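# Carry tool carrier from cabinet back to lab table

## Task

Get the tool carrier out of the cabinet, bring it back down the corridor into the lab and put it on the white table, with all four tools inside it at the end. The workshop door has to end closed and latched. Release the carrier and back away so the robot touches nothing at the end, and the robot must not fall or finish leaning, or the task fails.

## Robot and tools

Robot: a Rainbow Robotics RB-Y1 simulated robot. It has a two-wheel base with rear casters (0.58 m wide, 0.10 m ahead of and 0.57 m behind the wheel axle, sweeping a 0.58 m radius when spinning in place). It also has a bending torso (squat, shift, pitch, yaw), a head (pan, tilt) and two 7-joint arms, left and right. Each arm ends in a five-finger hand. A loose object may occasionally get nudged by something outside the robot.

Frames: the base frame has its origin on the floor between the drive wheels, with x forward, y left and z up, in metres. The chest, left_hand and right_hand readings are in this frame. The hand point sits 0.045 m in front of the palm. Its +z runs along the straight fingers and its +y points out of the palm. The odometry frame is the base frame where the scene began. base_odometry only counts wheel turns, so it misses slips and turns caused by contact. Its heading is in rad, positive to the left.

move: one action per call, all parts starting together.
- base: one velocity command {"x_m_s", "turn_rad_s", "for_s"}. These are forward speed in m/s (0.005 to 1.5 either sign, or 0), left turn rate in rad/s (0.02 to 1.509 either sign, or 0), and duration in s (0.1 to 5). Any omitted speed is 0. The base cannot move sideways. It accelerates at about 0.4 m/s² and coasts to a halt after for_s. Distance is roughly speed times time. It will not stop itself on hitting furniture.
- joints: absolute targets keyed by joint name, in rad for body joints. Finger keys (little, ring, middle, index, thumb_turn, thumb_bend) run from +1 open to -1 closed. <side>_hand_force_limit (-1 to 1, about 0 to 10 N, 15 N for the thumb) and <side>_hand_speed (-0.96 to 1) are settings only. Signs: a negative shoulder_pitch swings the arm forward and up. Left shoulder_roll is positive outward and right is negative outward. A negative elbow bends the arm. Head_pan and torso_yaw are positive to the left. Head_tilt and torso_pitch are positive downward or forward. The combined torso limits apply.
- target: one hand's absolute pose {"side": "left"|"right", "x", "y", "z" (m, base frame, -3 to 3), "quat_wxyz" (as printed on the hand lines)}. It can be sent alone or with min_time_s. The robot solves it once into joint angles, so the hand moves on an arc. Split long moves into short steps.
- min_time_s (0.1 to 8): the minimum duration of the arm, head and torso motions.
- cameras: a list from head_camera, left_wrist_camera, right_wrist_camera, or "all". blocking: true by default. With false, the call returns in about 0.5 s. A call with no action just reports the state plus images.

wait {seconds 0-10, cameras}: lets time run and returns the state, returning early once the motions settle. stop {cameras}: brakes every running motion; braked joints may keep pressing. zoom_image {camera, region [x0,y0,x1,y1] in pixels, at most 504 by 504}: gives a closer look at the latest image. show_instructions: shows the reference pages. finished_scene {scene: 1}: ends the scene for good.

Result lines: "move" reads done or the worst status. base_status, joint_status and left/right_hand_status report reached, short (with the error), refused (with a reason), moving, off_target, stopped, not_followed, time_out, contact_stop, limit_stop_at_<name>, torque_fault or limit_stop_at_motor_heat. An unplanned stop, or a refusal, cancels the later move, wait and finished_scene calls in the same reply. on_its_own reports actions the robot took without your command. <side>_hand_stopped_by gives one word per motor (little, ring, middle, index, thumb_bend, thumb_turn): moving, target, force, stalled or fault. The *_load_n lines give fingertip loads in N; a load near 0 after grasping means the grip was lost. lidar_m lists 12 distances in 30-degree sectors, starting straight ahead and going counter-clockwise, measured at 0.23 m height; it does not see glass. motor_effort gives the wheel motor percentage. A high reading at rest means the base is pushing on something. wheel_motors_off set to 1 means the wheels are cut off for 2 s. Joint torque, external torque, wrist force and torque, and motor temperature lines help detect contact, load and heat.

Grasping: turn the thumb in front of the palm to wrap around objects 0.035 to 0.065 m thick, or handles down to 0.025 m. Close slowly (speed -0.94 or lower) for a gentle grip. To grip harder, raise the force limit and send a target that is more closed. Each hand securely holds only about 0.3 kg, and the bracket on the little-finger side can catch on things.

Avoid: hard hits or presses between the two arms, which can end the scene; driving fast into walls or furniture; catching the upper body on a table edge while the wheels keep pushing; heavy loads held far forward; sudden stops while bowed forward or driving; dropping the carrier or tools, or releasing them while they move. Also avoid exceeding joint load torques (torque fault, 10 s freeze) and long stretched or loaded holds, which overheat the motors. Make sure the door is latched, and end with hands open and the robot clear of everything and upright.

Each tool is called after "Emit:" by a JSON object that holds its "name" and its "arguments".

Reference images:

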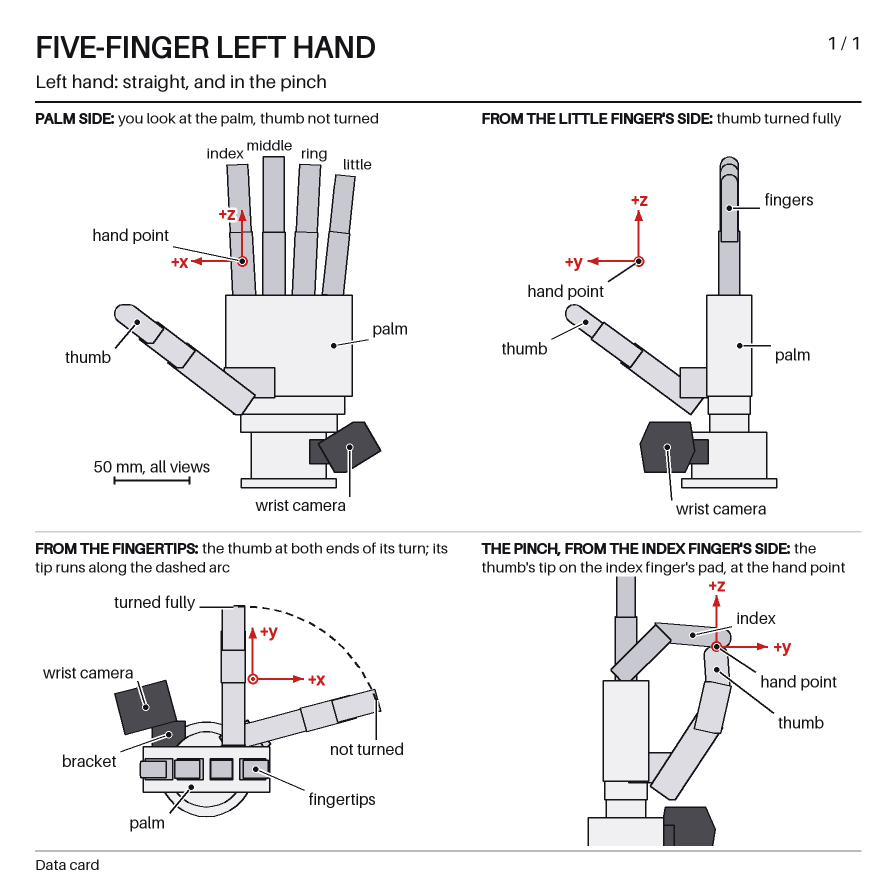

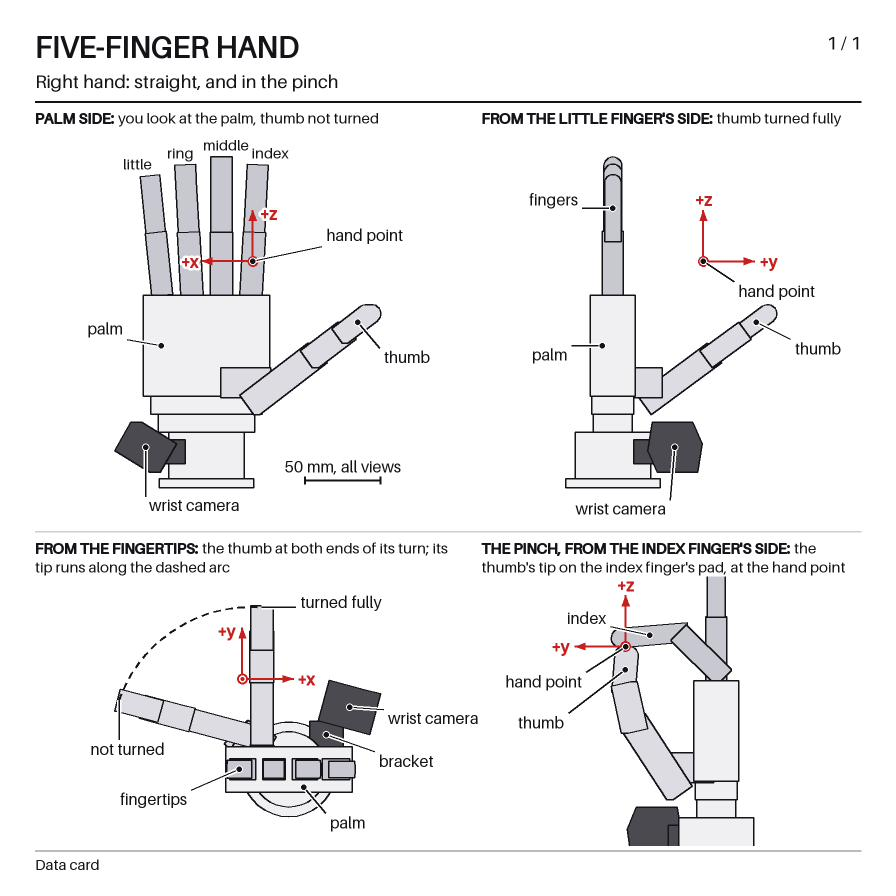

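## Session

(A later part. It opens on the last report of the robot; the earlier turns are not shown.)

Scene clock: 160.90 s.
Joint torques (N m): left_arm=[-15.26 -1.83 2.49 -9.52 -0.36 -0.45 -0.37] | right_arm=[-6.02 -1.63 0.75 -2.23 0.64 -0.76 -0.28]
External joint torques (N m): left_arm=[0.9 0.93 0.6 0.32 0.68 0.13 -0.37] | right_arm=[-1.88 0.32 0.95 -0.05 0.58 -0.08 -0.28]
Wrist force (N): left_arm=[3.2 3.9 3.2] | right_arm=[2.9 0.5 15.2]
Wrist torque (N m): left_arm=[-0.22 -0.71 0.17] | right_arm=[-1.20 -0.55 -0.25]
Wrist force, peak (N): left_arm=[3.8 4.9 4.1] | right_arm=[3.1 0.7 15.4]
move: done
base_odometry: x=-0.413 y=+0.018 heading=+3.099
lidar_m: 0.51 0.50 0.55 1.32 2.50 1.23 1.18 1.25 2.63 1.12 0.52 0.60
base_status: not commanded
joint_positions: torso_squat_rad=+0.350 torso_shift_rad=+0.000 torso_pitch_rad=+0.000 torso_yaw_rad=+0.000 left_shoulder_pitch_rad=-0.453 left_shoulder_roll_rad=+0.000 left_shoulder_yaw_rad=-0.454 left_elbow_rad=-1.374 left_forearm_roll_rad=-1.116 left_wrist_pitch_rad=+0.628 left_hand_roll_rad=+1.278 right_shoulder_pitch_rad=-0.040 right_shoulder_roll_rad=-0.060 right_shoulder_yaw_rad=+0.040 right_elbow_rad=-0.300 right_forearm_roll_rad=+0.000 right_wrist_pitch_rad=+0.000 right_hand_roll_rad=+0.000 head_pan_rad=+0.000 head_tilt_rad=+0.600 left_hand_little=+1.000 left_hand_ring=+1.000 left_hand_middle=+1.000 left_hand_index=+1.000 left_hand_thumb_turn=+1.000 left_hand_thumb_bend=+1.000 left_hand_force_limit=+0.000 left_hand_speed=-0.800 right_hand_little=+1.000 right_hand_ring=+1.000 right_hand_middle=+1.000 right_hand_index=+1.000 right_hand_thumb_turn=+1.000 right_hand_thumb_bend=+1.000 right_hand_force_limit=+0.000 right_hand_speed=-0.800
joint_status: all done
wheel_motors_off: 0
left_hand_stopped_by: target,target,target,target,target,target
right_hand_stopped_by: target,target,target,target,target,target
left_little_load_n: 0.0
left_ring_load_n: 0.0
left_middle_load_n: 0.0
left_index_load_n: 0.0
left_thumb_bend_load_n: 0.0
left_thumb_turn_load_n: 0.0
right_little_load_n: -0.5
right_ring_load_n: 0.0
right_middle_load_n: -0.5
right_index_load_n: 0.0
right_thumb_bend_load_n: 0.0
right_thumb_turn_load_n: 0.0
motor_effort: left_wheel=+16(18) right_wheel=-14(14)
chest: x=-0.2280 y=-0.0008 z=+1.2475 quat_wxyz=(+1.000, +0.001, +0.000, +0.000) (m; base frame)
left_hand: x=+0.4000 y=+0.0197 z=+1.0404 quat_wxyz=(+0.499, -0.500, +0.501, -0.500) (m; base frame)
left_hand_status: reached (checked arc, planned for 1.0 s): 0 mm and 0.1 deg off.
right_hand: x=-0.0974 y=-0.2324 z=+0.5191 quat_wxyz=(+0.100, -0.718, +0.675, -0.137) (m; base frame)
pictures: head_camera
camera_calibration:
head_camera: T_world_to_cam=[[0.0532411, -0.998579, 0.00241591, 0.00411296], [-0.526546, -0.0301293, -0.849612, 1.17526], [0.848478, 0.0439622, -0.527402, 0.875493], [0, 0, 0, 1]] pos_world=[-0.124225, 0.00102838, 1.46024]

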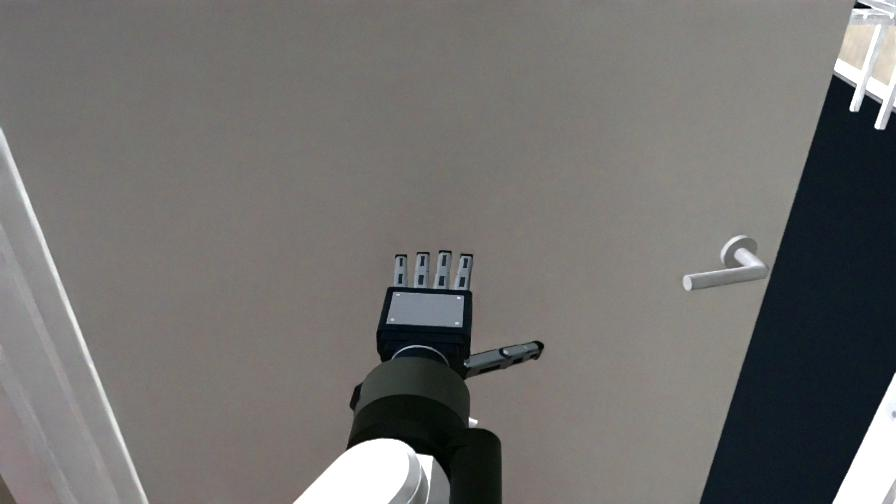

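Emit:
{"name": "move", "arguments": {"target": {"side": "left", "x": 0.5, "y": 0.02, "z": 1.06, "quat_wxyz": [0.5, -0.5, 0.5, -0.5]}, "min_time_s": 1.5, "cameras": []}}

Emit:
{"name": "move", "arguments": {"base": {"x_m_s": 0.2, "for_s": 1.5}, "cameras": ["head_camera"]}}

Scene clock: 165.60 s.
Joint torques (N m): left_arm=[-22.94 3.75 3.49 -8.53 -0.76 0.45 0.18] | right_arm=[-5.37 -1.47 1.07 -2.35 0.43 -0.68 -0.22]
External joint torques (N m): left_arm=[-1.14 1.14 1.47 0.37 0.14 0.06 0.17] | right_arm=[-1.23 0.47 1.26 -0.16 0.37 0.01 -0.22]
Wrist force (N): left_arm=[3.5 4.5 2.9] | right_arm=[2.9 0.4 15.3]
Wrist torque (N m): left_arm=[-0.06 -0.78 0.17] | right_arm=[-1.22 -0.56 -0.25]
Wrist force, peak (N): left_arm=[12.5 -5.3 -49.6] | right_arm=[2.8 0.5 15.5]
move: done
base_odometry: x=-0.413 y=+0.018 heading=+3.099
lidar_m: 0.56 0.55 0.55 1.31 2.50 1.23 1.18 1.24 2.61 1.13 0.53 0.75
base_status: not commanded
joint_positions: torso_squat_rad=+0.350 torso_shift_rad=+0.000 torso_pitch_rad=+0.000 torso_yaw_rad=+0.000 left_shoulder_pitch_rad=-0.954 left_shoulder_roll_rad=+0.000 left_shoulder_yaw_rad=-0.389 left_elbow_rad=-0.654 left_forearm_roll_rad=-1.307 left_wrist_pitch_rad=+0.514 left_hand_roll_rad=+1.765 right_shoulder_pitch_rad=-0.040 right_shoulder_roll_rad=-0.060 right_shoulder_yaw_rad=+0.040 right_elbow_rad=-0.300 right_forearm_roll_rad=+0.000 right_wrist_pitch_rad=+0.000 right_hand_roll_rad=+0.000 head_pan_rad=+0.000 head_tilt_rad=+0.600 left_hand_little=+1.000 left_hand_ring=+1.000 left_hand_middle=+1.000 left_hand_index=+1.000 left_hand_thumb_turn=+1.000 left_hand_thumb_bend=+1.000 left_hand_force_limit=+0.000 left_hand_speed=-0.800 right_hand_little=+1.000 right_hand_ring=+1.000 right_hand_middle=+1.000 right_hand_index=+1.000 right_hand_thumb_turn=+1.000 right_hand_thumb_bend=+1.000 right_hand_force_limit=+0.000 right_hand_speed=-0.800
joint_status: all done
wheel_motors_off: 0
left_hand_stopped_by: target,target,target,target,target,target
right_hand_stopped_by: target,target,target,target,target,target
left_little_load_n: 0.0
left_ring_load_n: 0.0
left_middle_load_n: 0.0
left_index_load_n: 0.0
left_thumb_bend_load_n: 0.0
left_thumb_turn_load_n: -0.5
right_little_load_n: 0.0
right_ring_load_n: 0.0
right_middle_load_n: 0.0
right_index_load_n: 0.0
right_thumb_bend_load_n: 0.0
right_thumb_turn_load_n: 0.0
motor_effort: left_wheel=+15(25) right_wheel=-12(14)
chest: x=-0.2280 y=-0.0008 z=+1.2475 quat_wxyz=(+1.000, +0.001, +0.000, +0.000) (m; base frame)
left_hand: x=+0.4997 y=+0.0199 z=+1.0604 quat_wxyz=(+0.499, -0.500, +0.502, -0.500) (m; base frame)
left_hand_status: reached (checked arc, planned for 1.5 s): 1 mm and 0.3 deg off.
right_hand: x=-0.0974 y=-0.2324 z=+0.5191 quat_wxyz=(+0.100, -0.718, +0.675, -0.137) (m; base frame)
pictures: none
No camera images: "cameras" was empty.

Scene clock: 168.17 s.
Joint torques (N m): left_arm=[-23.46 3.43 3.51 -8.8 -0.63 0.83 0.15] | right_arm=[-5.08 -1.98 1.39 -2.44 0.5 -0.84 -0.06]
External joint torques (N m): left_arm=[-1.66 0.82 1.49 0.11 0.27 0.44 0.15] | right_arm=[-0.93 -0.04 1.59 -0.25 0.44 -0.15 -0.06]
Wrist force (N): left_arm=[3.4 4.6 3.1] | right_arm=[2.9 0.3 15.3]
Wrist torque (N m): left_arm=[-0.07 -0.74 0.13] | right_arm=[-1.22 -0.55 -0.25]
Wrist force, peak (N): left_arm=[23.3 5.4 -53.7] | right_arm=[3.0 0.2 15.5]
move: done
base_odometry: x=-0.713 y=+0.031 heading=+3.100
lidar_m: 0.58 0.43 0.41 0.45 2.91 1.54 1.48 2.21 2.95 0.43 0.46 4.15
base_status: done (sent for 1.5 of 1.5 s)
joint_positions: torso_squat_rad=+0.350 torso_shift_rad=+0.000 torso_pitch_rad=+0.000 torso_yaw_rad=+0.000 left_shoulder_pitch_rad=-0.954 left_shoulder_roll_rad=+0.000 left_shoulder_yaw_rad=-0.389 left_elbow_rad=-0.654 left_forearm_roll_rad=-1.307 left_wrist_pitch_rad=+0.513 left_hand_roll_rad=+1.765 right_shoulder_pitch_rad=-0.040 right_shoulder_roll_rad=-0.060 right_shoulder_yaw_rad=+0.040 right_elbow_rad=-0.300 right_forearm_roll_rad=+0.000 right_wrist_pitch_rad=+0.000 right_hand_roll_rad=+0.000 head_pan_rad=+0.000 head_tilt_rad=+0.600 left_hand_little=+1.000 left_hand_ring=+1.000 left_hand_middle=+1.000 left_hand_index=+1.000 left_hand_thumb_turn=+1.000 left_hand_thumb_bend=+1.000 left_hand_force_limit=+0.000 left_hand_speed=-0.800 right_hand_little=+1.000 right_hand_ring=+1.000 right_hand_middle=+1.000 right_hand_index=+1.000 right_hand_thumb_turn=+1.000 right_hand_thumb_bend=+1.000 right_hand_force_limit=+0.000 right_hand_speed=-0.800
joint_status: not commanded
wheel_motors_off: 0
left_hand_stopped_by: target,target,target,target,target,target
right_hand_stopped_by: target,target,target,target,target,target
left_little_load_n: 0.0
left_ring_load_n: -0.5
left_middle_load_n: 0.0
left_index_load_n: 0.0
left_thumb_bend_load_n: 0.0
left_thumb_turn_load_n: 0.0
right_little_load_n: 0.0
right_ring_load_n: 0.0
right_middle_load_n: 0.0
right_index_load_n: 0.0
right_thumb_bend_load_n: 0.0
right_thumb_turn_load_n: 0.0
motor_effort: left_wheel=+16(57) right_wheel=-15(24)
chest: x=-0.2280 y=-0.0008 z=+1.2475 quat_wxyz=(+1.000, +0.001, +0.000, +0.000) (m; base frame)
left_hand: x=+0.4997 y=+0.0200 z=+1.0602 quat_wxyz=(+0.499, -0.500, +0.502, -0.499) (m; base frame)
right_hand: x=-0.0973 y=-0.2324 z=+0.5191 quat_wxyz=(+0.100, -0.718, +0.675, -0.137) (m; base frame)
pictures: head_camera
camera_calibration:
head_camera: T_world_to_cam=[[0.0532436, -0.998579, 0.00240835, 0.0041243], [-0.526663, -0.0301302, -0.84954, 1.17514], [0.848405, 0.0439642, -0.527519, 0.875654], [0, 0, 0, 1]] pos_world=[-0.124225, 0.00102837, 1.46025]

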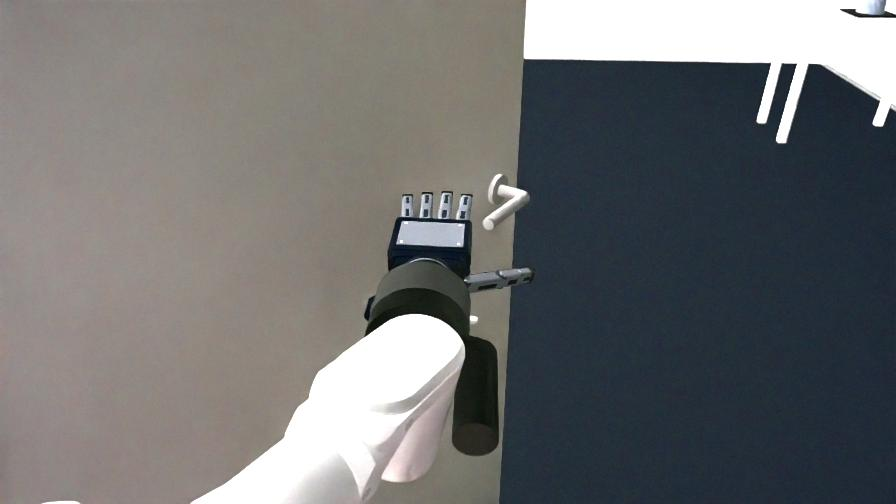

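Emit:
{"name": "move", "arguments": {"joints": {"head_tilt_rad": 0.2, "head_pan_rad": -0.4}, "cameras": ["head_camera"]}}

Scene clock: 170.70 s.
Joint torques (N m): left_arm=[-23.26 3.31 3.42 -8.79 -0.65 0.8 0.24] | right_arm=[-4.51 -1.44 1.01 -2.25 0.59 -0.73 -0.29]
External joint torques (N m): left_arm=[-1.46 0.7 1.4 0.12 0.25 0.42 0.24] | right_arm=[-0.36 0.5 1.21 -0.07 0.53 -0.05 -0.29]
Wrist force (N): left_arm=[3.7 4.6 3.5] | right_arm=[2.8 0.5 15.4]
Wrist torque (N m): left_arm=[-0.12 -0.78 0.14] | right_arm=[-1.21 -0.55 -0.25]
Wrist force, peak (N): left_arm=[4.2 4.6 3.2] | right_arm=[2.8 0.5 15.4]
move: done
base_odometry: x=-0.713 y=+0.031 heading=+3.100
lidar_m: 0.57 0.43 0.42 0.44 2.93 1.53 1.48 2.19 2.96 0.44 0.47 4.14
base_status: not commanded
joint_positions: torso_squat_rad=+0.350 torso_shift_rad=+0.000 torso_pitch_rad=+0.000 torso_yaw_rad=+0.000 left_shoulder_pitch_rad=-0.954 left_shoulder_roll_rad=+0.000 left_shoulder_yaw_rad=-0.389 left_elbow_rad=-0.654 left_forearm_roll_rad=-1.307 left_wrist_pitch_rad=+0.513 left_hand_roll_rad=+1.765 right_shoulder_pitch_rad=-0.040 right_shoulder_roll_rad=-0.060 right_shoulder_yaw_rad=+0.040 right_elbow_rad=-0.300 right_forearm_roll_rad=+0.000 right_wrist_pitch_rad=+0.000 right_hand_roll_rad=+0.000 head_pan_rad=-0.400 head_tilt_rad=+0.200 left_hand_little=+1.000 left_hand_ring=+1.000 left_hand_middle=+1.000 left_hand_index=+1.000 left_hand_thumb_turn=+1.000 left_hand_thumb_bend=+1.000 left_hand_force_limit=+0.000 left_hand_speed=-0.800 right_hand_little=+1.000 right_hand_ring=+1.000 right_hand_middle=+1.000 right_hand_index=+1.000 right_hand_thumb_turn=+1.000 right_hand_thumb_bend=+1.000 right_hand_force_limit=+0.000 right_hand_speed=-0.800
joint_status: all done
wheel_motors_off: 0
left_hand_stopped_by: target,target,target,target,target,target
right_hand_stopped_by: target,target,target,target,target,target
left_little_load_n: 0.0
left_ring_load_n: -0.5
left_middle_load_n: 0.0
left_index_load_n: 0.0
left_thumb_bend_load_n: 0.0
left_thumb_turn_load_n: 0.0
right_little_load_n: 0.0
right_ring_load_n: 0.0
right_middle_load_n: 0.0
right_index_load_n: 0.0
right_thumb_bend_load_n: 0.0
right_thumb_turn_load_n: -0.5
motor_effort: left_wheel=+16(17) right_wheel=-15(15)
chest: x=-0.2280 y=-0.0008 z=+1.2475 quat_wxyz=(+1.000, +0.001, +0.000, +0.000) (m; base frame)
left_hand: x=+0.4997 y=+0.0200 z=+1.0602 quat_wxyz=(+0.499, -0.500, +0.502, -0.499) (m; base frame)
right_hand: x=-0.0973 y=-0.2324 z=+0.5191 quat_wxyz=(+0.100, -0.718, +0.675, -0.137) (m; base frame)
pictures: head_camera
camera_calibration:
head_camera: T_world_to_cam=[[-0.344953, -0.938338, 0.0230133, -0.107597], [-0.154232, 0.0324801, -0.987501, 1.45163], [0.925862, -0.344191, -0.155926, 0.353294], [0, 0, 0, 1]] pos_world=[-0.14033, -0.0265107, 1.49105]

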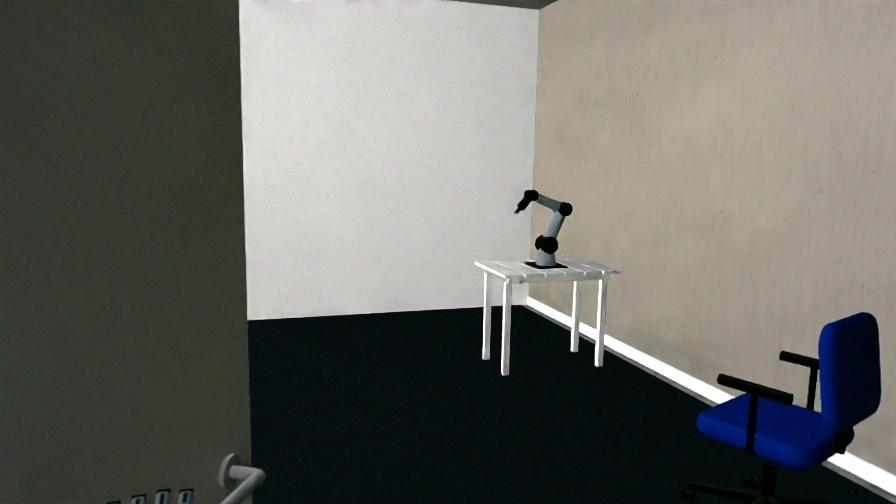

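Emit:
{"name": "move", "arguments": {"target": {"side": "left", "x": 0.42, "y": 0.15, "z": 1.06, "quat_wxyz": [0.6533, -0.6533, 0.2706, -0.2706]}, "min_time_s": 2, "cameras": []}}

Emit:
{"name": "move", "arguments": {"target": {"side": "left", "x": 0.42, "y": 0.27, "z": 1.06, "quat_wxyz": [0.69, -0.69, 0.154, -0.154]}, "min_time_s": 2, "cameras": []}}

Emit:
{"name": "move", "arguments": {"target": {"side": "left", "x": 0.40, "y": 0.37, "z": 1.06, "quat_wxyz": [0.7054, -0.7054, 0.0493, -0.0493]}, "min_time_s": 2, "cameras": ["head_camera"]}}

Scene clock: 185.60 s.
Joint torques (N m): left_arm=[-22.82 6.96 1.15 2.64 -1.54 1.26 0.31] | right_arm=[-4.4 -1.92 1.31 -2.49 0.36 -0.79 -0.41]
External joint torques (N m): left_arm=[-1.37 1.59 -1.29 0.93 0.29 0.43 0.31] | right_arm=[-0.25 0.02 1.51 -0.3 0.3 -0.11 -0.41]
Wrist force (N): left_arm=[4.8 4.7 0.1] | right_arm=[3.0 0.3 15.3]
Wrist torque (N m): left_arm=[-0.06 -0.80 0.20] | right_arm=[-1.23 -0.56 -0.25]
Wrist force, peak (N): left_arm=[5.2 4.9 -0.3] | right_arm=[2.9 0.3 15.5]
move: done
base_odometry: x=-0.713 y=+0.031 heading=+3.100
lidar_m: 0.57 0.43 0.41 0.44 2.91 1.54 1.48 2.21 2.96 0.43 0.46 4.15
base_status: not commanded
joint_positions: torso_squat_rad=+0.350 torso_shift_rad=+0.000 torso_pitch_rad=+0.000 torso_yaw_rad=+0.000 left_shoulder_pitch_rad=-1.315 left_shoulder_roll_rad=+0.000 left_shoulder_yaw_rad=-1.567 left_elbow_rad=-0.497 left_forearm_roll_rad=+0.053 left_wrist_pitch_rad=+1.556 left_hand_roll_rad=+1.999 right_shoulder_pitch_rad=-0.040 right_shoulder_roll_rad=-0.060 right_shoulder_yaw_rad=+0.040 right_elbow_rad=-0.300 right_forearm_roll_rad=+0.000 right_wrist_pitch_rad=+0.000 right_hand_roll_rad=+0.000 head_pan_rad=-0.400 head_tilt_rad=+0.200 left_hand_little=+1.000 left_hand_ring=+1.000 left_hand_middle=+1.000 left_hand_index=+1.000 left_hand_thumb_turn=+1.000 left_hand_thumb_bend=+1.000 left_hand_force_limit=+0.000 left_hand_speed=-0.800 right_hand_little=+1.000 right_hand_ring=+1.000 right_hand_middle=+1.000 right_hand_index=+1.000 right_hand_thumb_turn=+1.000 right_hand_thumb_bend=+1.000 right_hand_force_limit=+0.000 right_hand_speed=-0.800
joint_status: all done
wheel_motors_off: 0
left_hand_stopped_by: target,target,target,target,target,target
right_hand_stopped_by: target,target,target,target,target,target
left_little_load_n: 0.0
left_ring_load_n: -1.0
left_middle_load_n: -0.5
left_index_load_n: 0.0
left_thumb_bend_load_n: 0.0
left_thumb_turn_load_n: 0.0
right_little_load_n: 0.0
right_ring_load_n: 0.0
right_middle_load_n: 0.0
right_index_load_n: -0.5
right_thumb_bend_load_n: 0.0
right_thumb_turn_load_n: 0.0
motor_effort: left_wheel=+16(17) right_wheel=-14(15)
chest: x=-0.2280 y=-0.0008 z=+1.2475 quat_wxyz=(+1.000, +0.001, +0.000, +0.000) (m; base frame)
left_hand: x=+0.4195 y=+0.1500 z=+1.0600 quat_wxyz=(+0.648, -0.654, +0.276, -0.276) (m; base frame)
left_hand_status: reached (checked arc, as near as the solve gets, planned for 2.0 s): 0 mm and 1.1 deg off.
right_hand: x=-0.0973 y=-0.2324 z=+0.5191 quat_wxyz=(+0.100, -0.718, +0.675, -0.137) (m; base frame)
pictures: none
No camera images: "cameras" was empty.

Scene clock: 187.93 s.
Joint torques (N m): left_arm=[-22.2 8.63 2.35 2.64 -1.2 1.03 -0.37] | right_arm=[-5.33 -1.9 1.25 -2.39 0.52 -0.66 -0.23]
External joint torques (N m): left_arm=[0.34 2.12 1.72 0.59 0.63 0.27 -0.37] | right_arm=[-1.18 0.04 1.44 -0.2 0.46 0.03 -0.23]
Wrist force (N): left_arm=[3.4 4.2 3.7] | right_arm=[2.8 0.4 15.2]
Wrist torque (N m): left_arm=[-0.21 -0.74 0.05] | right_arm=[-1.21 -0.54 -0.25]
Wrist force, peak (N): left_arm=[9.1 1.5 -8.8] | right_arm=[2.8 0.4 15.5]
move: short
base_odometry: x=-0.713 y=+0.031 heading=+3.100
lidar_m: 0.98 0.53 0.43 0.45 2.91 1.54 1.48 2.21 2.96 0.43 0.48 4.15
base_status: not commanded
joint_positions: torso_squat_rad=+0.350 torso_shift_rad=+0.000 torso_pitch_rad=+0.000 torso_yaw_rad=+0.000 left_shoulder_pitch_rad=-1.297 left_shoulder_roll_rad=+0.057 left_shoulder_yaw_rad=-1.504 left_elbow_rad=-0.267 left_forearm_roll_rad=+0.113 left_wrist_pitch_rad=+1.465 left_hand_roll_rad=+1.986 right_shoulder_pitch_rad=-0.040 right_shoulder_roll_rad=-0.060 right_shoulder_yaw_rad=+0.040 right_elbow_rad=-0.300 right_forearm_roll_rad=+0.000 right_wrist_pitch_rad=+0.000 right_hand_roll_rad=+0.000 head_pan_rad=-0.400 head_tilt_rad=+0.200 left_hand_little=+1.000 left_hand_ring=+1.000 left_hand_middle=+1.000 left_hand_index=+1.000 left_hand_thumb_turn=+1.000 left_hand_thumb_bend=+1.000 left_hand_force_limit=+0.000 left_hand_speed=-0.800 right_hand_little=+1.000 right_hand_ring=+1.000 right_hand_middle=+1.000 right_hand_index=+1.000 right_hand_thumb_turn=+1.000 right_hand_thumb_bend=+1.000 right_hand_force_limit=+0.000 right_hand_speed=-0.800
joint_status: all done
wheel_motors_off: 0
left_hand_stopped_by: target,target,target,target,target,target
right_hand_stopped_by: target,target,target,target,target,target
left_little_load_n: 0.0
left_ring_load_n: 0.0
left_middle_load_n: 0.0
left_index_load_n: 0.0
left_thumb_bend_load_n: 0.5
left_thumb_turn_load_n: 0.0
right_little_load_n: 0.0
right_ring_load_n: 0.0
right_middle_load_n: 0.0
right_index_load_n: 0.0
right_thumb_bend_load_n: 0.0
right_thumb_turn_load_n: 0.0
motor_effort: left_wheel=+16(17) right_wheel=-14(15)
chest: x=-0.2281 y=-0.0008 z=+1.2475 quat_wxyz=(+1.000, +0.001, +0.000, +0.000) (m; base frame)
left_hand: x=+0.4195 y=+0.2697 z=+1.0605 quat_wxyz=(+0.659, -0.697, +0.195, -0.204) (m; base frame)
left_hand_status: short (checked arc, as near as the solve gets, planned for 2.0 s): 1 mm and 8.3 deg off. The place is met; only the turn is off.
right_hand: x=-0.0973 y=-0.2324 z=+0.5191 quat_wxyz=(+0.100, -0.718, +0.675, -0.137) (m; base frame)
pictures: none
No camera images: "cameras" was empty.

Scene clock: 190.27 s.
Joint torques (N m): left_arm=[-13.06 24.53 3.72 11.04 1.24 4.45 0.65] | right_arm=[-4.33 -1.88 1.17 -2.2 0.34 -0.57 -0.25]
External joint torques (N m): left_arm=[10.09 16.95 3.08 9.07 3.08 3.74 0.64] | right_arm=[-0.18 0.04 1.36 -0.01 0.28 0.12 -0.25]
Wrist force (N): left_arm=[19.7 1.0 -19.1] | right_arm=[2.9 0.4 15.3]
Wrist torque (N m): left_arm=[1.38 -1.44 1.38] | right_arm=[-1.21 -0.55 -0.25]
Wrist force, peak (N): left_arm=[20.2 0.6 -20.1] | right_arm=[2.8 0.5 15.4]
move: short
base_odometry: x=-0.713 y=+0.031 heading=+3.100
lidar_m: 5.76 0.68 0.44 0.45 2.93 1.53 1.47 2.20 2.94 0.42 0.47 4.14
base_status: not commanded
joint_positions: torso_squat_rad=+0.350 torso_shift_rad=+0.000 torso_pitch_rad=+0.000 torso_yaw_rad=-0.001 left_shoulder_pitch_rad=-1.273 left_shoulder_roll_rad=+0.197 left_shoulder_yaw_rad=-1.453 left_elbow_rad=-0.269 left_forearm_roll_rad=+0.161 left_wrist_pitch_rad=+1.482 left_hand_roll_rad=+1.991 right_shoulder_pitch_rad=-0.040 right_shoulder_roll_rad=-0.060 right_shoulder_yaw_rad=+0.040 right_elbow_rad=-0.300 right_forearm_roll_rad=+0.000 right_wrist_pitch_rad=+0.000 right_hand_roll_rad=+0.000 head_pan_rad=-0.400 head_tilt_rad=+0.200 left_hand_little=+1.000 left_hand_ring=+1.000 left_hand_middle=+1.000 left_hand_index=+1.000 left_hand_thumb_turn=+1.000 left_hand_thumb_bend=+1.000 left_hand_force_limit=+0.000 left_hand_speed=-0.800 right_hand_little=+1.000 right_hand_ring=+1.000 right_hand_middle=+1.000 right_hand_index=+1.000 right_hand_thumb_turn=+1.000 right_hand_thumb_bend=+1.000 right_hand_force_limit=+0.000 right_hand_speed=-0.800
joint_status: all done
wheel_motors_off: 0
left_hand_stopped_by: target,target,target,target,target,target
right_hand_stopped_by: target,target,target,target,target,target
left_little_load_n: 0.5
left_ring_load_n: 0.0
left_middle_load_n: 0.0
left_index_load_n: 0.0
left_thumb_bend_load_n: 0.0
left_thumb_turn_load_n: 0.0
right_little_load_n: 0.0
right_ring_load_n: 0.0
right_middle_load_n: 0.0
right_index_load_n: 0.0
right_thumb_bend_load_n: 0.0
right_thumb_turn_load_n: 0.0
motor_effort: left_wheel=+11(17) right_wheel=-12(14)
chest: x=-0.2280 y=-0.0011 z=+1.2475 quat_wxyz=(+1.000, +0.001, +0.000, +0.000) (m; base frame)
left_hand: x=+0.4012 y=+0.3654 z=+1.0609 quat_wxyz=(+0.660, -0.726, +0.124, -0.150) (m; base frame)
left_hand_status: short (checked arc, as near as the solve gets, planned for 2.0 s): 5 mm and 15.4 deg off. The place is met; only the turn is off.
right_hand: x=-0.0974 y=-0.2325 z=+0.5190 quat_wxyz=(+0.100, -0.718, +0.675, -0.136) (m; base frame)
pictures: head_camera
camera_calibration:
head_camera: T_world_to_cam=[[-0.345421, -0.938179, 0.0224465, -0.107409], [-0.154114, 0.0331157, -0.987498, 1.45166], [0.925707, -0.344562, -0.156026, 0.353297], [0, 0, 0, 1]] pos_world=[-0.140429, -0.0271093, 1.49105]

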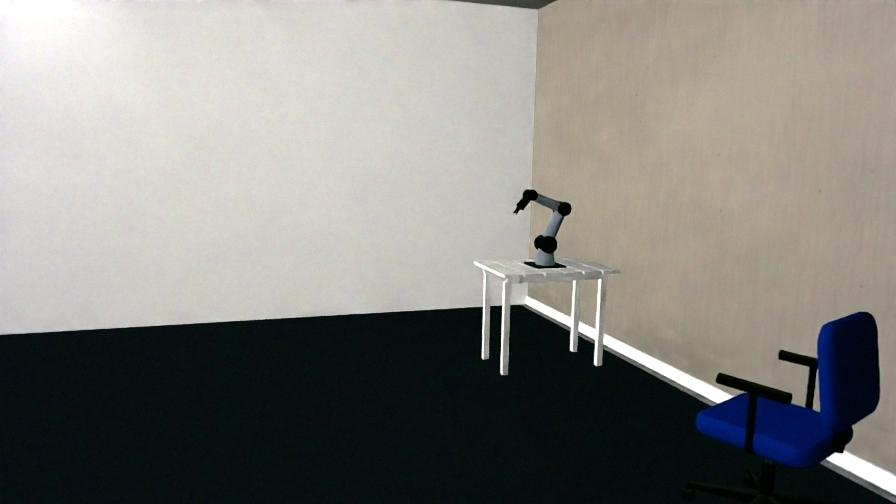

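Emit:
{"name": "move", "arguments": {"joints": {"head_tilt_rad": 0.35, "head_pan_rad": 0.5}, "cameras": ["head_camera"]}}

Scene clock: 193.40 s.
Joint torques (N m): left_arm=[-13.14 24.73 3.65 11.04 1.31 4.43 0.61] | right_arm=[-4.71 -1.34 1.41 -2.52 0.22 -0.76 -0.49]
External joint torques (N m): left_arm=[10.01 17.15 3.01 9.06 3.16 3.72 0.6] | right_arm=[-0.56 0.58 1.6 -0.34 0.16 -0.07 -0.49]
Wrist force (N): left_arm=[19.4 1.2 -19.2] | right_arm=[3.0 0.4 15.3]
Wrist torque (N m): left_arm=[1.44 -1.39 1.37] | right_arm=[-1.21 -0.57 -0.25]
Wrist force, peak (N): left_arm=[20.2 0.9 -19.5] | right_arm=[3.0 0.4 15.4]
move: done
base_odometry: x=-0.713 y=+0.031 heading=+3.100
lidar_m: 5.74 0.66 0.44 0.45 2.92 1.52 1.48 2.20 2.96 0.43 0.48 4.15
base_status: not commanded
joint_positions: torso_squat_rad=+0.350 torso_shift_rad=+0.000 torso_pitch_rad=+0.000 torso_yaw_rad=-0.001 left_shoulder_pitch_rad=-1.273 left_shoulder_roll_rad=+0.197 left_shoulder_yaw_rad=-1.453 left_elbow_rad=-0.269 left_forearm_roll_rad=+0.161 left_wrist_pitch_rad=+1.482 left_hand_roll_rad=+1.991 right_shoulder_pitch_rad=-0.040 right_shoulder_roll_rad=-0.060 right_shoulder_yaw_rad=+0.040 right_elbow_rad=-0.300 right_forearm_roll_rad=+0.000 right_wrist_pitch_rad=+0.000 right_hand_roll_rad=+0.000 head_pan_rad=+0.500 head_tilt_rad=+0.350 left_hand_little=+1.000 left_hand_ring=+1.000 left_hand_middle=+1.000 left_hand_index=+1.000 left_hand_thumb_turn=+1.000 left_hand_thumb_bend=+1.000 left_hand_force_limit=+0.000 left_hand_speed=-0.800 right_hand_little=+1.000 right_hand_ring=+1.000 right_hand_middle=+1.000 right_hand_index=+1.000 right_hand_thumb_turn=+1.000 right_hand_thumb_bend=+1.000 right_hand_force_limit=+0.000 right_hand_speed=-0.800
joint_status: all done
wheel_motors_off: 0
left_hand_stopped_by: target,target,target,target,target,target
right_hand_stopped_by: target,target,target,target,target,target
left_little_load_n: 0.5
left_ring_load_n: 0.0
left_middle_load_n: 0.0
left_index_load_n: 0.0
left_thumb_bend_load_n: 0.0
left_thumb_turn_load_n: 0.0
right_little_load_n: 0.0
right_ring_load_n: 0.0
right_middle_load_n: 0.0
right_index_load_n: 0.0
right_thumb_bend_load_n: 0.0
right_thumb_turn_load_n: 0.0
motor_effort: left_wheel=+12(13) right_wheel=-12(12)
chest: x=-0.2280 y=-0.0012 z=+1.2475 quat_wxyz=(+1.000, +0.001, +0.000, +0.000) (m; base frame)
left_hand: x=+0.4012 y=+0.3654 z=+1.0609 quat_wxyz=(+0.660, -0.726, +0.124, -0.150) (m; base frame)
right_hand: x=-0.0974 y=-0.2324 z=+0.5190 quat_wxyz=(+0.100, -0.718, +0.675, -0.136) (m; base frame)
pictures: head_camera
camera_calibration:
head_camera: T_world_to_cam=[[0.522801, -0.852319, 0.0152372, 0.0820195], [-0.248467, -0.169456, -0.953703, 1.38291], [0.815441, 0.494811, -0.300364, 0.540798], [0, 0, 0, 1]] pos_world=[-0.140262, 0.0366559, 1.48007]

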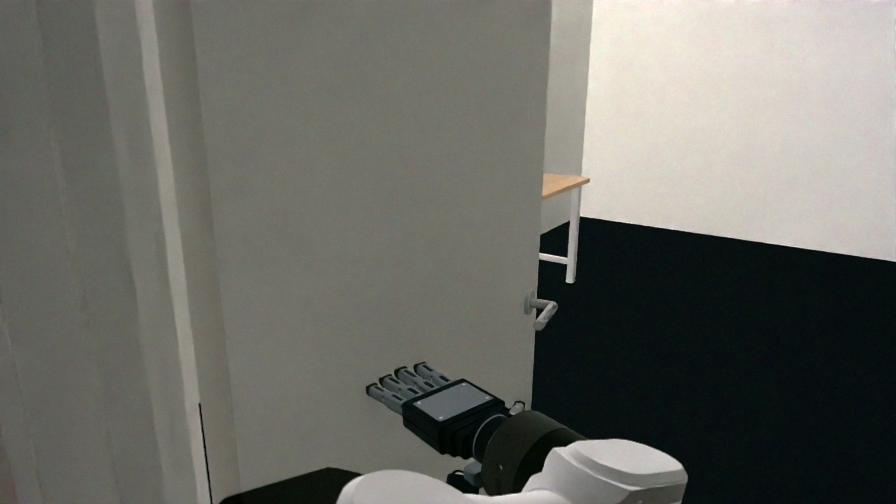

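Emit:
{"name": "move", "arguments": {"joints": {"left_shoulder_pitch_rad": -0.04, "left_shoulder_roll_rad": 0.06, "left_shoulder_yaw_rad": -0.04, "left_elbow_rad": -0.3, "left_forearm_roll_rad": 0.0, "left_wrist_pitch_rad": 0.0, "left_hand_roll_rad": 0.0, "head_pan_rad": 0.5, "head_tilt_rad": 0.4}, "min_time_s": 3, "cameras": ["head_camera"]}}

Scene clock: 203.20 s.
Joint torques (N m): left_arm=[-3.99 1 1.65 -3.01 0.03 -0.53 -0.24] | right_arm=[-4.84 -2.18 1.11 -2.19 0.49 -0.62 -0.29]
External joint torques (N m): left_arm=[0.17 -0.62 1.43 -0.73 0 0.2 -0.24] | right_arm=[-0.68 -0.24 1.31 0 0.43 0.07 -0.29]
Wrist force (N): left_arm=[4.0 0.7 8.6] | right_arm=[2.9 0.5 15.3]
Wrist torque (N m): left_arm=[-0.66 -0.60 0.21] | right_arm=[-1.20 -0.57 -0.25]
Wrist force, peak (N): left_arm=[20.3 1.3 -19.3] | right_arm=[2.8 0.4 15.5]
move: done
base_odometry: x=-0.713 y=+0.031 heading=+3.100
lidar_m: 5.76 0.67 0.44 0.44 2.89 1.53 1.48 2.18 2.94 0.43 0.47 4.15
base_status: not commanded
joint_positions: torso_squat_rad=+0.350 torso_shift_rad=+0.000 torso_pitch_rad=+0.000 torso_yaw_rad=+0.000 left_shoulder_pitch_rad=-0.040 left_shoulder_roll_rad=+0.060 left_shoulder_yaw_rad=-0.040 left_elbow_rad=-0.300 left_forearm_roll_rad=+0.000 left_wrist_pitch_rad=+0.000 left_hand_roll_rad=+0.000 right_shoulder_pitch_rad=-0.040 right_shoulder_roll_rad=-0.060 right_shoulder_yaw_rad=+0.040 right_elbow_rad=-0.300 right_forearm_roll_rad=+0.000 right_wrist_pitch_rad=+0.000 right_hand_roll_rad=+0.000 head_pan_rad=+0.500 head_tilt_rad=+0.400 left_hand_little=+1.000 left_hand_ring=+1.000 left_hand_middle=+1.000 left_hand_index=+1.000 left_hand_thumb_turn=+1.000 left_hand_thumb_bend=+1.000 left_hand_force_limit=+0.000 left_hand_speed=-0.800 right_hand_little=+1.000 right_hand_ring=+1.000 right_hand_middle=+1.000 right_hand_index=+1.000 right_hand_thumb_turn=+1.000 right_hand_thumb_bend=+1.000 right_hand_force_limit=+0.000 right_hand_speed=-0.800
joint_status: all done
wheel_motors_off: 0
left_hand_stopped_by: target,target,target,target,target,target
right_hand_stopped_by: target,target,target,target,target,target
left_little_load_n: 0.0
left_ring_load_n: 0.0
left_middle_load_n: -0.5
left_index_load_n: 0.0
left_thumb_bend_load_n: 0.0
left_thumb_turn_load_n: 0.0
right_little_load_n: 0.0
right_ring_load_n: 0.0
right_middle_load_n: 0.0
right_index_load_n: 0.0
right_thumb_bend_load_n: 0.0
right_thumb_turn_load_n: 0.0
motor_effort: left_wheel=+13(14) right_wheel=-12(12)
chest: x=-0.2280 y=-0.0008 z=+1.2475 quat_wxyz=(+1.000, +0.001, +0.000, +0.000) (m; base frame)
left_hand: x=-0.0974 y=+0.2325 z=+0.5197 quat_wxyz=(+0.137, -0.675, +0.718, -0.099) (m; base frame)
right_hand: x=-0.0973 y=-0.2324 z=+0.5191 quat_wxyz=(+0.100, -0.718, +0.675, -0.137) (m; base frame)
pictures: head_camera
camera_calibration:
head_camera: T_world_to_cam=[[0.523864, -0.851702, 0.013049, 0.0857228], [-0.289889, -0.192668, -0.937466, 1.35099], [0.800956, 0.487323, -0.347831, 0.606298], [0, 0, 0, 1]] pos_world=[-0.138887, 0.0378407, 1.47628]

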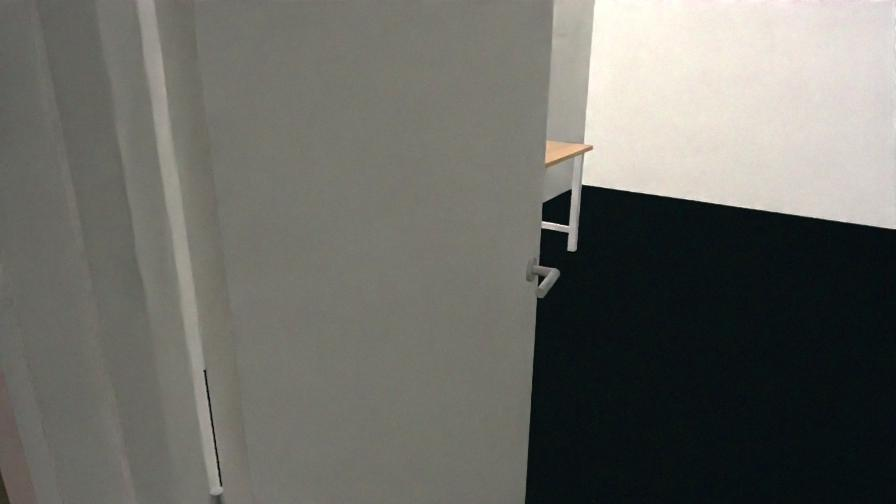

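Emit:
{"name": "move", "arguments": {"base": {"x_m_s": 0.4, "for_s": 2.25}, "joints": {"head_pan_rad": 0.5, "head_tilt_rad": 0.3}, "cameras": ["head_camera"]}}

Emit:
{"name": "move", "arguments": {"joints": {"head_pan_rad": -0.5, "head_tilt_rad": 0.3}, "cameras": ["head_camera"]}}

Scene clock: 213.03 s.
Joint torques (N m): left_arm=[-4.25 1.22 1.76 -2.39 0.06 -0.47 -0.27] | right_arm=[-4.61 -1.18 0.41 -2.28 0.59 -0.83 -0.26]
External joint torques (N m): left_arm=[-0.09 -0.39 1.55 -0.11 0.03 0.25 -0.27] | right_arm=[-0.45 0.76 0.6 -0.09 0.53 -0.14 -0.26]
Wrist force (N): left_arm=[3.9 0.5 8.7] | right_arm=[3.0 0.3 15.3]
Wrist torque (N m): left_arm=[-0.70 -0.60 0.21] | right_arm=[-1.23 -0.56 -0.25]
Wrist force, peak (N): left_arm=[3.9 0.7 9.2] | right_arm=[2.8 0.2 15.5]
move: done
base_odometry: x=-1.619 y=+0.068 heading=+3.102
lidar_m: 4.85 3.21 0.59 0.50 0.51 0.64 2.39 0.90 1.12 2.89 2.24 3.35
base_status: done (sent for 2.27 of 2.27 s)
joint_positions: torso_squat_rad=+0.350 torso_shift_rad=+0.000 torso_pitch_rad=+0.000 torso_yaw_rad=+0.000 left_shoulder_pitch_rad=-0.040 left_shoulder_roll_rad=+0.060 left_shoulder_yaw_rad=-0.040 left_elbow_rad=-0.300 left_forearm_roll_rad=+0.000 left_wrist_pitch_rad=+0.000 left_hand_roll_rad=+0.000 right_shoulder_pitch_rad=-0.040 right_shoulder_roll_rad=-0.060 right_shoulder_yaw_rad=+0.040 right_elbow_rad=-0.300 right_forearm_roll_rad=+0.000 right_wrist_pitch_rad=+0.000 right_hand_roll_rad=+0.000 head_pan_rad=+0.500 head_tilt_rad=+0.300 left_hand_little=+1.000 left_hand_ring=+1.000 left_hand_middle=+1.000 left_hand_index=+1.000 left_hand_thumb_turn=+1.000 left_hand_thumb_bend=+1.000 left_hand_force_limit=+0.000 left_hand_speed=-0.800 right_hand_little=+1.000 right_hand_ring=+1.000 right_hand_middle=+1.000 right_hand_index=+1.000 right_hand_thumb_turn=+1.000 right_hand_thumb_bend=+1.000 right_hand_force_limit=+0.000 right_hand_speed=-0.800
joint_status: all done
wheel_motors_off: 0
left_hand_stopped_by: target,target,target,target,target,target
right_hand_stopped_by: target,target,target,target,target,target
left_little_load_n: 0.0
left_ring_load_n: 0.0
left_middle_load_n: 0.0
left_index_load_n: 0.0
left_thumb_bend_load_n: 0.0
left_thumb_turn_load_n: 0.0
right_little_load_n: 0.0
right_ring_load_n: 0.0
right_middle_load_n: -0.5
right_index_load_n: 0.0
right_thumb_bend_load_n: 0.0
right_thumb_turn_load_n: 0.0
motor_effort: left_wheel=+17(43) right_wheel=-14(24)
chest: x=-0.2280 y=-0.0008 z=+1.2475 quat_wxyz=(+1.000, +0.001, +0.000, +0.000) (m; base frame)
left_hand: x=-0.0974 y=+0.2325 z=+0.5196 quat_wxyz=(+0.137, -0.675, +0.718, -0.100) (m; base frame)
right_hand: x=-0.0973 y=-0.2324 z=+0.5191 quat_wxyz=(+0.100, -0.718, +0.675, -0.137) (m; base frame)
pictures: head_camera
camera_calibration:
head_camera: T_world_to_cam=[[0.522424, -0.852492, 0.0181584, 0.0781056], [-0.206326, -0.147046, -0.967371, 1.41155], [0.827347, 0.501631, -0.252712, 0.474006], [0, 0, 0, 1]] pos_world=[-0.141732, 0.036371, 1.48386]

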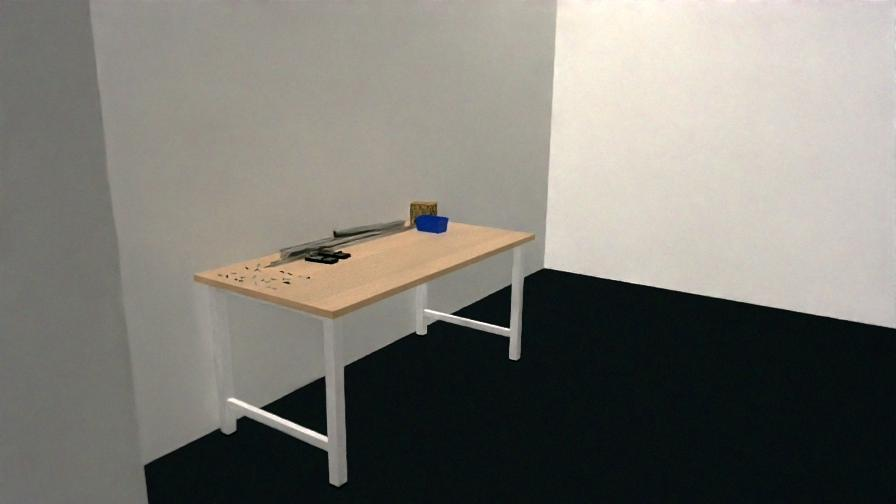

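Scene clock: 214.37 s.
Joint torques (N m): left_arm=[-3.96 1.08 1.81 -2.48 -0.01 -0.51 -0.23] | right_arm=[-4.68 -1.63 0.91 -2.43 0.43 -0.85 -0.27]
External joint torques (N m): left_arm=[0.2 -0.53 1.59 -0.2 -0.04 0.21 -0.23] | right_arm=[-0.53 0.32 1.11 -0.25 0.37 -0.17 -0.27]
Wrist force (N): left_arm=[3.9 0.2 8.6] | right_arm=[2.9 0.7 15.1]
Wrist torque (N m): left_arm=[-0.74 -0.59 0.21] | right_arm=[-1.15 -0.54 -0.25]
Wrist force, peak (N): left_arm=[3.8 0.5 9.1] | right_arm=[2.8 0.5 15.4]
move: done
base_odometry: x=-1.619 y=+0.068 heading=+3.102
lidar_m: 4.85 3.21 0.57 0.51 0.52 0.65 2.39 0.90 1.14 2.87 2.24 3.35
base_status: not commanded
joint_positions: torso_squat_rad=+0.350 torso_shift_rad=+0.000 torso_pitch_rad=+0.000 torso_yaw_rad=+0.000 left_shoulder_pitch_rad=-0.040 left_shoulder_roll_rad=+0.060 left_shoulder_yaw_rad=-0.040 left_elbow_rad=-0.300 left_forearm_roll_rad=+0.000 left_wrist_pitch_rad=+0.000 left_hand_roll_rad=+0.000 right_shoulder_pitch_rad=-0.040 right_shoulder_roll_rad=-0.060 right_shoulder_yaw_rad=+0.040 right_elbow_rad=-0.300 right_forearm_roll_rad=+0.000 right_wrist_pitch_rad=+0.000 right_hand_roll_rad=+0.000 head_pan_rad=-0.500 head_tilt_rad=+0.300 left_hand_little=+1.000 left_hand_ring=+1.000 left_hand_middle=+1.000 left_hand_index=+1.000 left_hand_thumb_turn=+1.000 left_hand_thumb_bend=+1.000 left_hand_force_limit=+0.000 left_hand_speed=-0.800 right_hand_little=+1.000 right_hand_ring=+1.000 right_hand_middle=+1.000 right_hand_index=+1.000 right_hand_thumb_turn=+1.000 right_hand_thumb_bend=+1.000 right_hand_force_limit=+0.000 right_hand_speed=-0.800
joint_status: all done
wheel_motors_off: 0
left_hand_stopped_by: target,target,target,target,target,target
right_hand_stopped_by: target,target,target,target,target,target
left_little_load_n: 0.0
left_ring_load_n: 0.0
left_middle_load_n: 0.0
left_index_load_n: 0.0
left_thumb_bend_load_n: 0.0
left_thumb_turn_load_n: 0.0
right_little_load_n: -0.5
right_ring_load_n: 0.0
right_middle_load_n: 0.0
right_index_load_n: 0.0
right_thumb_bend_load_n: 0.0
right_thumb_turn_load_n: 0.0
motor_effort: left_wheel=+17(18) right_wheel=-14(15)
chest: x=-0.2280 y=-0.0008 z=+1.2475 quat_wxyz=(+1.000, +0.001, +0.000, +0.000) (m; base frame)
left_hand: x=-0.0974 y=+0.2325 z=+0.5196 quat_wxyz=(+0.137, -0.675, +0.718, -0.100) (m; base frame)
right_hand: x=-0.0973 y=-0.2324 z=+0.5191 quat_wxyz=(+0.100, -0.718, +0.675, -0.137) (m; base frame)
pictures: head_camera
camera_calibration:
head_camera: T_world_to_cam=[[-0.435, -0.900248, 0.0181159, -0.119098], [-0.236093, 0.0946187, -0.967113, 1.40528], [0.868928, -0.424971, -0.253701, 0.483016], [0, 0, 0, 1]] pos_world=[-0.139738, -0.0349154, 1.48376]

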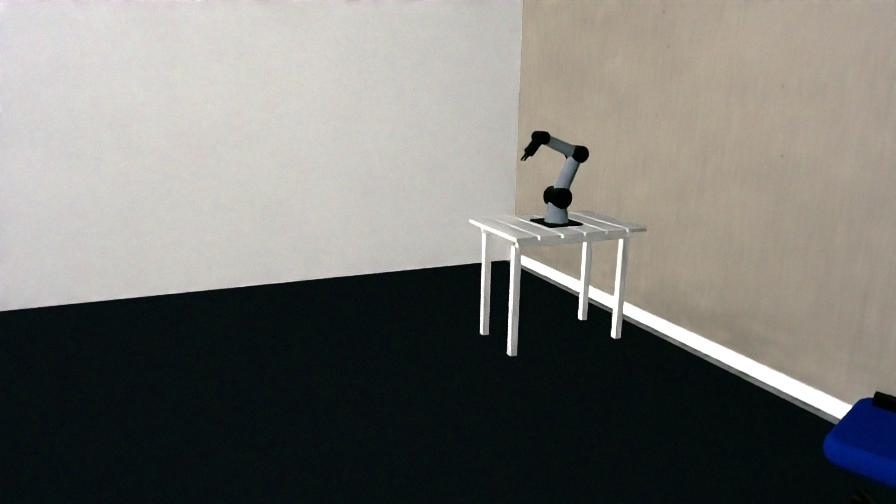

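Emit:
{"name": "move", "arguments": {"base": {"x_m_s": 0.4, "for_s": 1.75}, "cameras": []}}

Emit:
{"name": "move", "arguments": {"base": {"turn_rad_s": -0.8, "for_s": 1.75}, "cameras": ["head_camera"]}}

Scene clock: 221.37 s.
Joint torques (N m): left_arm=[-4.24 1.04 1.76 -2.36 0 -0.51 -0.18] | right_arm=[-4.56 -1.43 1.38 -2.28 0.15 -0.86 -0.29]
External joint torques (N m): left_arm=[-0.08 -0.57 1.55 -0.08 -0.03 0.21 -0.18] | right_arm=[-0.41 0.51 1.57 -0.1 0.09 -0.17 -0.29]
Wrist force (N): left_arm=[3.9 0.4 8.4] | right_arm=[2.9 0.5 15.2]
Wrist torque (N m): left_arm=[-0.69 -0.60 0.20] | right_arm=[-1.19 -0.55 -0.25]
Wrist force, peak (N): left_arm=[4.1 0.8 9.1] | right_arm=[2.8 0.3 15.5]
move: done
base_odometry: x=-2.325 y=+0.095 heading=+3.103
lidar_m: 4.13 2.64 1.68 2.30 0.79 0.79 3.11 1.54 2.16 2.11 3.04 2.77
base_status: done (sent for 1.77 of 1.77 s)
joint_positions: torso_squat_rad=+0.350 torso_shift_rad=+0.000 torso_pitch_rad=+0.000 torso_yaw_rad=+0.000 left_shoulder_pitch_rad=-0.040 left_shoulder_roll_rad=+0.060 left_shoulder_yaw_rad=-0.040 left_elbow_rad=-0.300 left_forearm_roll_rad=+0.000 left_wrist_pitch_rad=+0.000 left_hand_roll_rad=+0.000 right_shoulder_pitch_rad=-0.040 right_shoulder_roll_rad=-0.060 right_shoulder_yaw_rad=+0.040 right_elbow_rad=-0.300 right_forearm_roll_rad=+0.000 right_wrist_pitch_rad=+0.000 right_hand_roll_rad=+0.000 head_pan_rad=-0.500 head_tilt_rad=+0.300 left_hand_little=+1.000 left_hand_ring=+1.000 left_hand_middle=+1.000 left_hand_index=+1.000 left_hand_thumb_turn=+1.000 left_hand_thumb_bend=+1.000 left_hand_force_limit=+0.000 left_hand_speed=-0.800 right_hand_little=+1.000 right_hand_ring=+1.000 right_hand_middle=+1.000 right_hand_index=+1.000 right_hand_thumb_turn=+1.000 right_hand_thumb_bend=+1.000 right_hand_force_limit=+0.000 right_hand_speed=-0.800
joint_status: not commanded
wheel_motors_off: 0
left_hand_stopped_by: target,target,target,target,target,target
right_hand_stopped_by: target,target,target,target,target,target
left_little_load_n: 0.0
left_ring_load_n: 0.0
left_middle_load_n: 0.0
left_index_load_n: 0.0
left_thumb_bend_load_n: 0.0
left_thumb_turn_load_n: 0.0
right_little_load_n: 0.0
right_ring_load_n: 0.0
right_middle_load_n: 0.0
right_index_load_n: 0.0
right_thumb_bend_load_n: 0.0
right_thumb_turn_load_n: 0.0
motor_effort: left_wheel=+16(44) right_wheel=-14(24)
chest: x=-0.2280 y=-0.0007 z=+1.2475 quat_wxyz=(+1.000, +0.001, +0.000, +0.000) (m; base frame)
left_hand: x=-0.0974 y=+0.2324 z=+0.5196 quat_wxyz=(+0.137, -0.675, +0.718, -0.100) (m; base frame)
right_hand: x=-0.0973 y=-0.2324 z=+0.5192 quat_wxyz=(+0.100, -0.718, +0.675, -0.137) (m; base frame)
pictures: none
No camera images: "cameras" was empty.

Scene clock: 225.20 s.
Joint torques (N m): left_arm=[-4.14 1.38 1.83 -2.4 0.07 -0.53 -0.23] | right_arm=[-4.49 -1.6 0.83 -2.43 0.43 -0.83 -0.28]
External joint torques (N m): left_arm=[0.02 -0.23 1.62 -0.12 0.04 0.19 -0.23] | right_arm=[-0.33 0.35 1.02 -0.24 0.37 -0.14 -0.28]
Wrist force (N): left_arm=[4.0 0.6 8.6] | right_arm=[2.8 0.6 15.4]
Wrist torque (N m): left_arm=[-0.66 -0.62 0.21] | right_arm=[-1.18 -0.55 -0.25]
Wrist force, peak (N): left_arm=[4.3 0.9 8.8] | right_arm=[2.8 0.6 15.5]
move: done
base_odometry: x=-2.325 y=+0.095 heading=+1.691
lidar_m: 2.13 2.79 4.15 4.14 2.65 1.68 2.29 0.77 0.89 1.55 1.64 2.63
base_status: done (sent for 1.77 of 1.77 s)
joint_positions: torso_squat_rad=+0.350 torso_shift_rad=+0.000 torso_pitch_rad=+0.000 torso_yaw_rad=+0.000 left_shoulder_pitch_rad=-0.040 left_shoulder_roll_rad=+0.060 left_shoulder_yaw_rad=-0.040 left_elbow_rad=-0.300 left_forearm_roll_rad=+0.000 left_wrist_pitch_rad=+0.000 left_hand_roll_rad=+0.000 right_shoulder_pitch_rad=-0.040 right_shoulder_roll_rad=-0.060 right_shoulder_yaw_rad=+0.040 right_elbow_rad=-0.300 right_forearm_roll_rad=+0.000 right_wrist_pitch_rad=+0.000 right_hand_roll_rad=+0.000 head_pan_rad=-0.500 head_tilt_rad=+0.300 left_hand_little=+1.000 left_hand_ring=+1.000 left_hand_middle=+1.000 left_hand_index=+1.000 left_hand_thumb_turn=+1.000 left_hand_thumb_bend=+1.000 left_hand_force_limit=+0.000 left_hand_speed=-0.800 right_hand_little=+1.000 right_hand_ring=+1.000 right_hand_middle=+1.000 right_hand_index=+1.000 right_hand_thumb_turn=+1.000 right_hand_thumb_bend=+1.000 right_hand_force_limit=+0.000 right_hand_speed=-0.800
joint_status: not commanded
wheel_motors_off: 0
left_hand_stopped_by: target,target,target,target,target,target
right_hand_stopped_by: target,target,target,target,target,target
left_little_load_n: 0.0
left_ring_load_n: 0.0
left_middle_load_n: 0.0
left_index_load_n: 0.0
left_thumb_bend_load_n: 0.0
left_thumb_turn_load_n: 0.0
right_little_load_n: 0.0
right_ring_load_n: 0.0
right_middle_load_n: 0.0
right_index_load_n: 0.0
right_thumb_bend_load_n: 0.0
right_thumb_turn_load_n: 0.0
motor_effort: left_wheel=+16(38) right_wheel=+3(38)
chest: x=-0.2280 y=-0.0007 z=+1.2475 quat_wxyz=(+1.000, +0.001, +0.000, +0.000) (m; base frame)
left_hand: x=-0.0974 y=+0.2324 z=+0.5196 quat_wxyz=(+0.137, -0.675, +0.718, -0.100) (m; base frame)
right_hand: x=-0.0974 y=-0.2324 z=+0.5192 quat_wxyz=(+0.100, -0.718, +0.675, -0.137) (m; base frame)
pictures: head_camera
camera_calibration:
head_camera: T_world_to_cam=[[-0.43498, -0.900256, 0.0182026, -0.119134], [-0.236131, 0.0945378, -0.967112, 1.40526], [0.868927, -0.424972, -0.2537, 0.483057], [0, 0, 0, 1]] pos_world=[-0.139738, -0.0348155, 1.48376]

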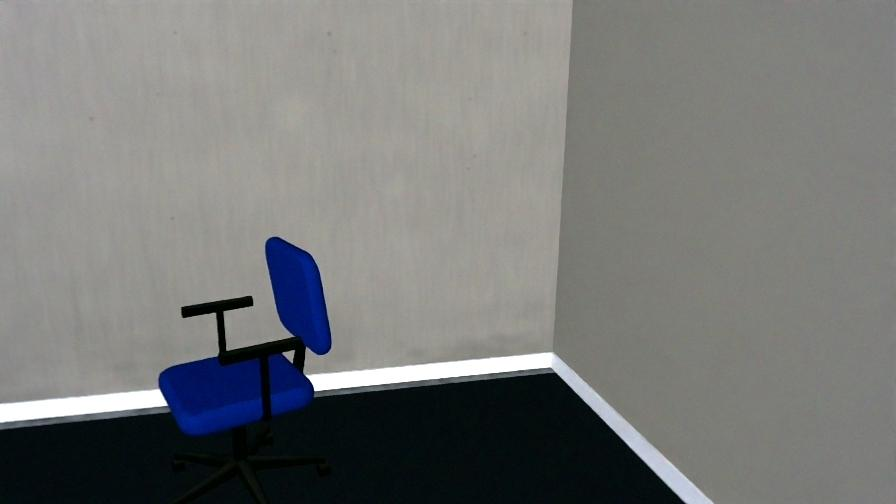

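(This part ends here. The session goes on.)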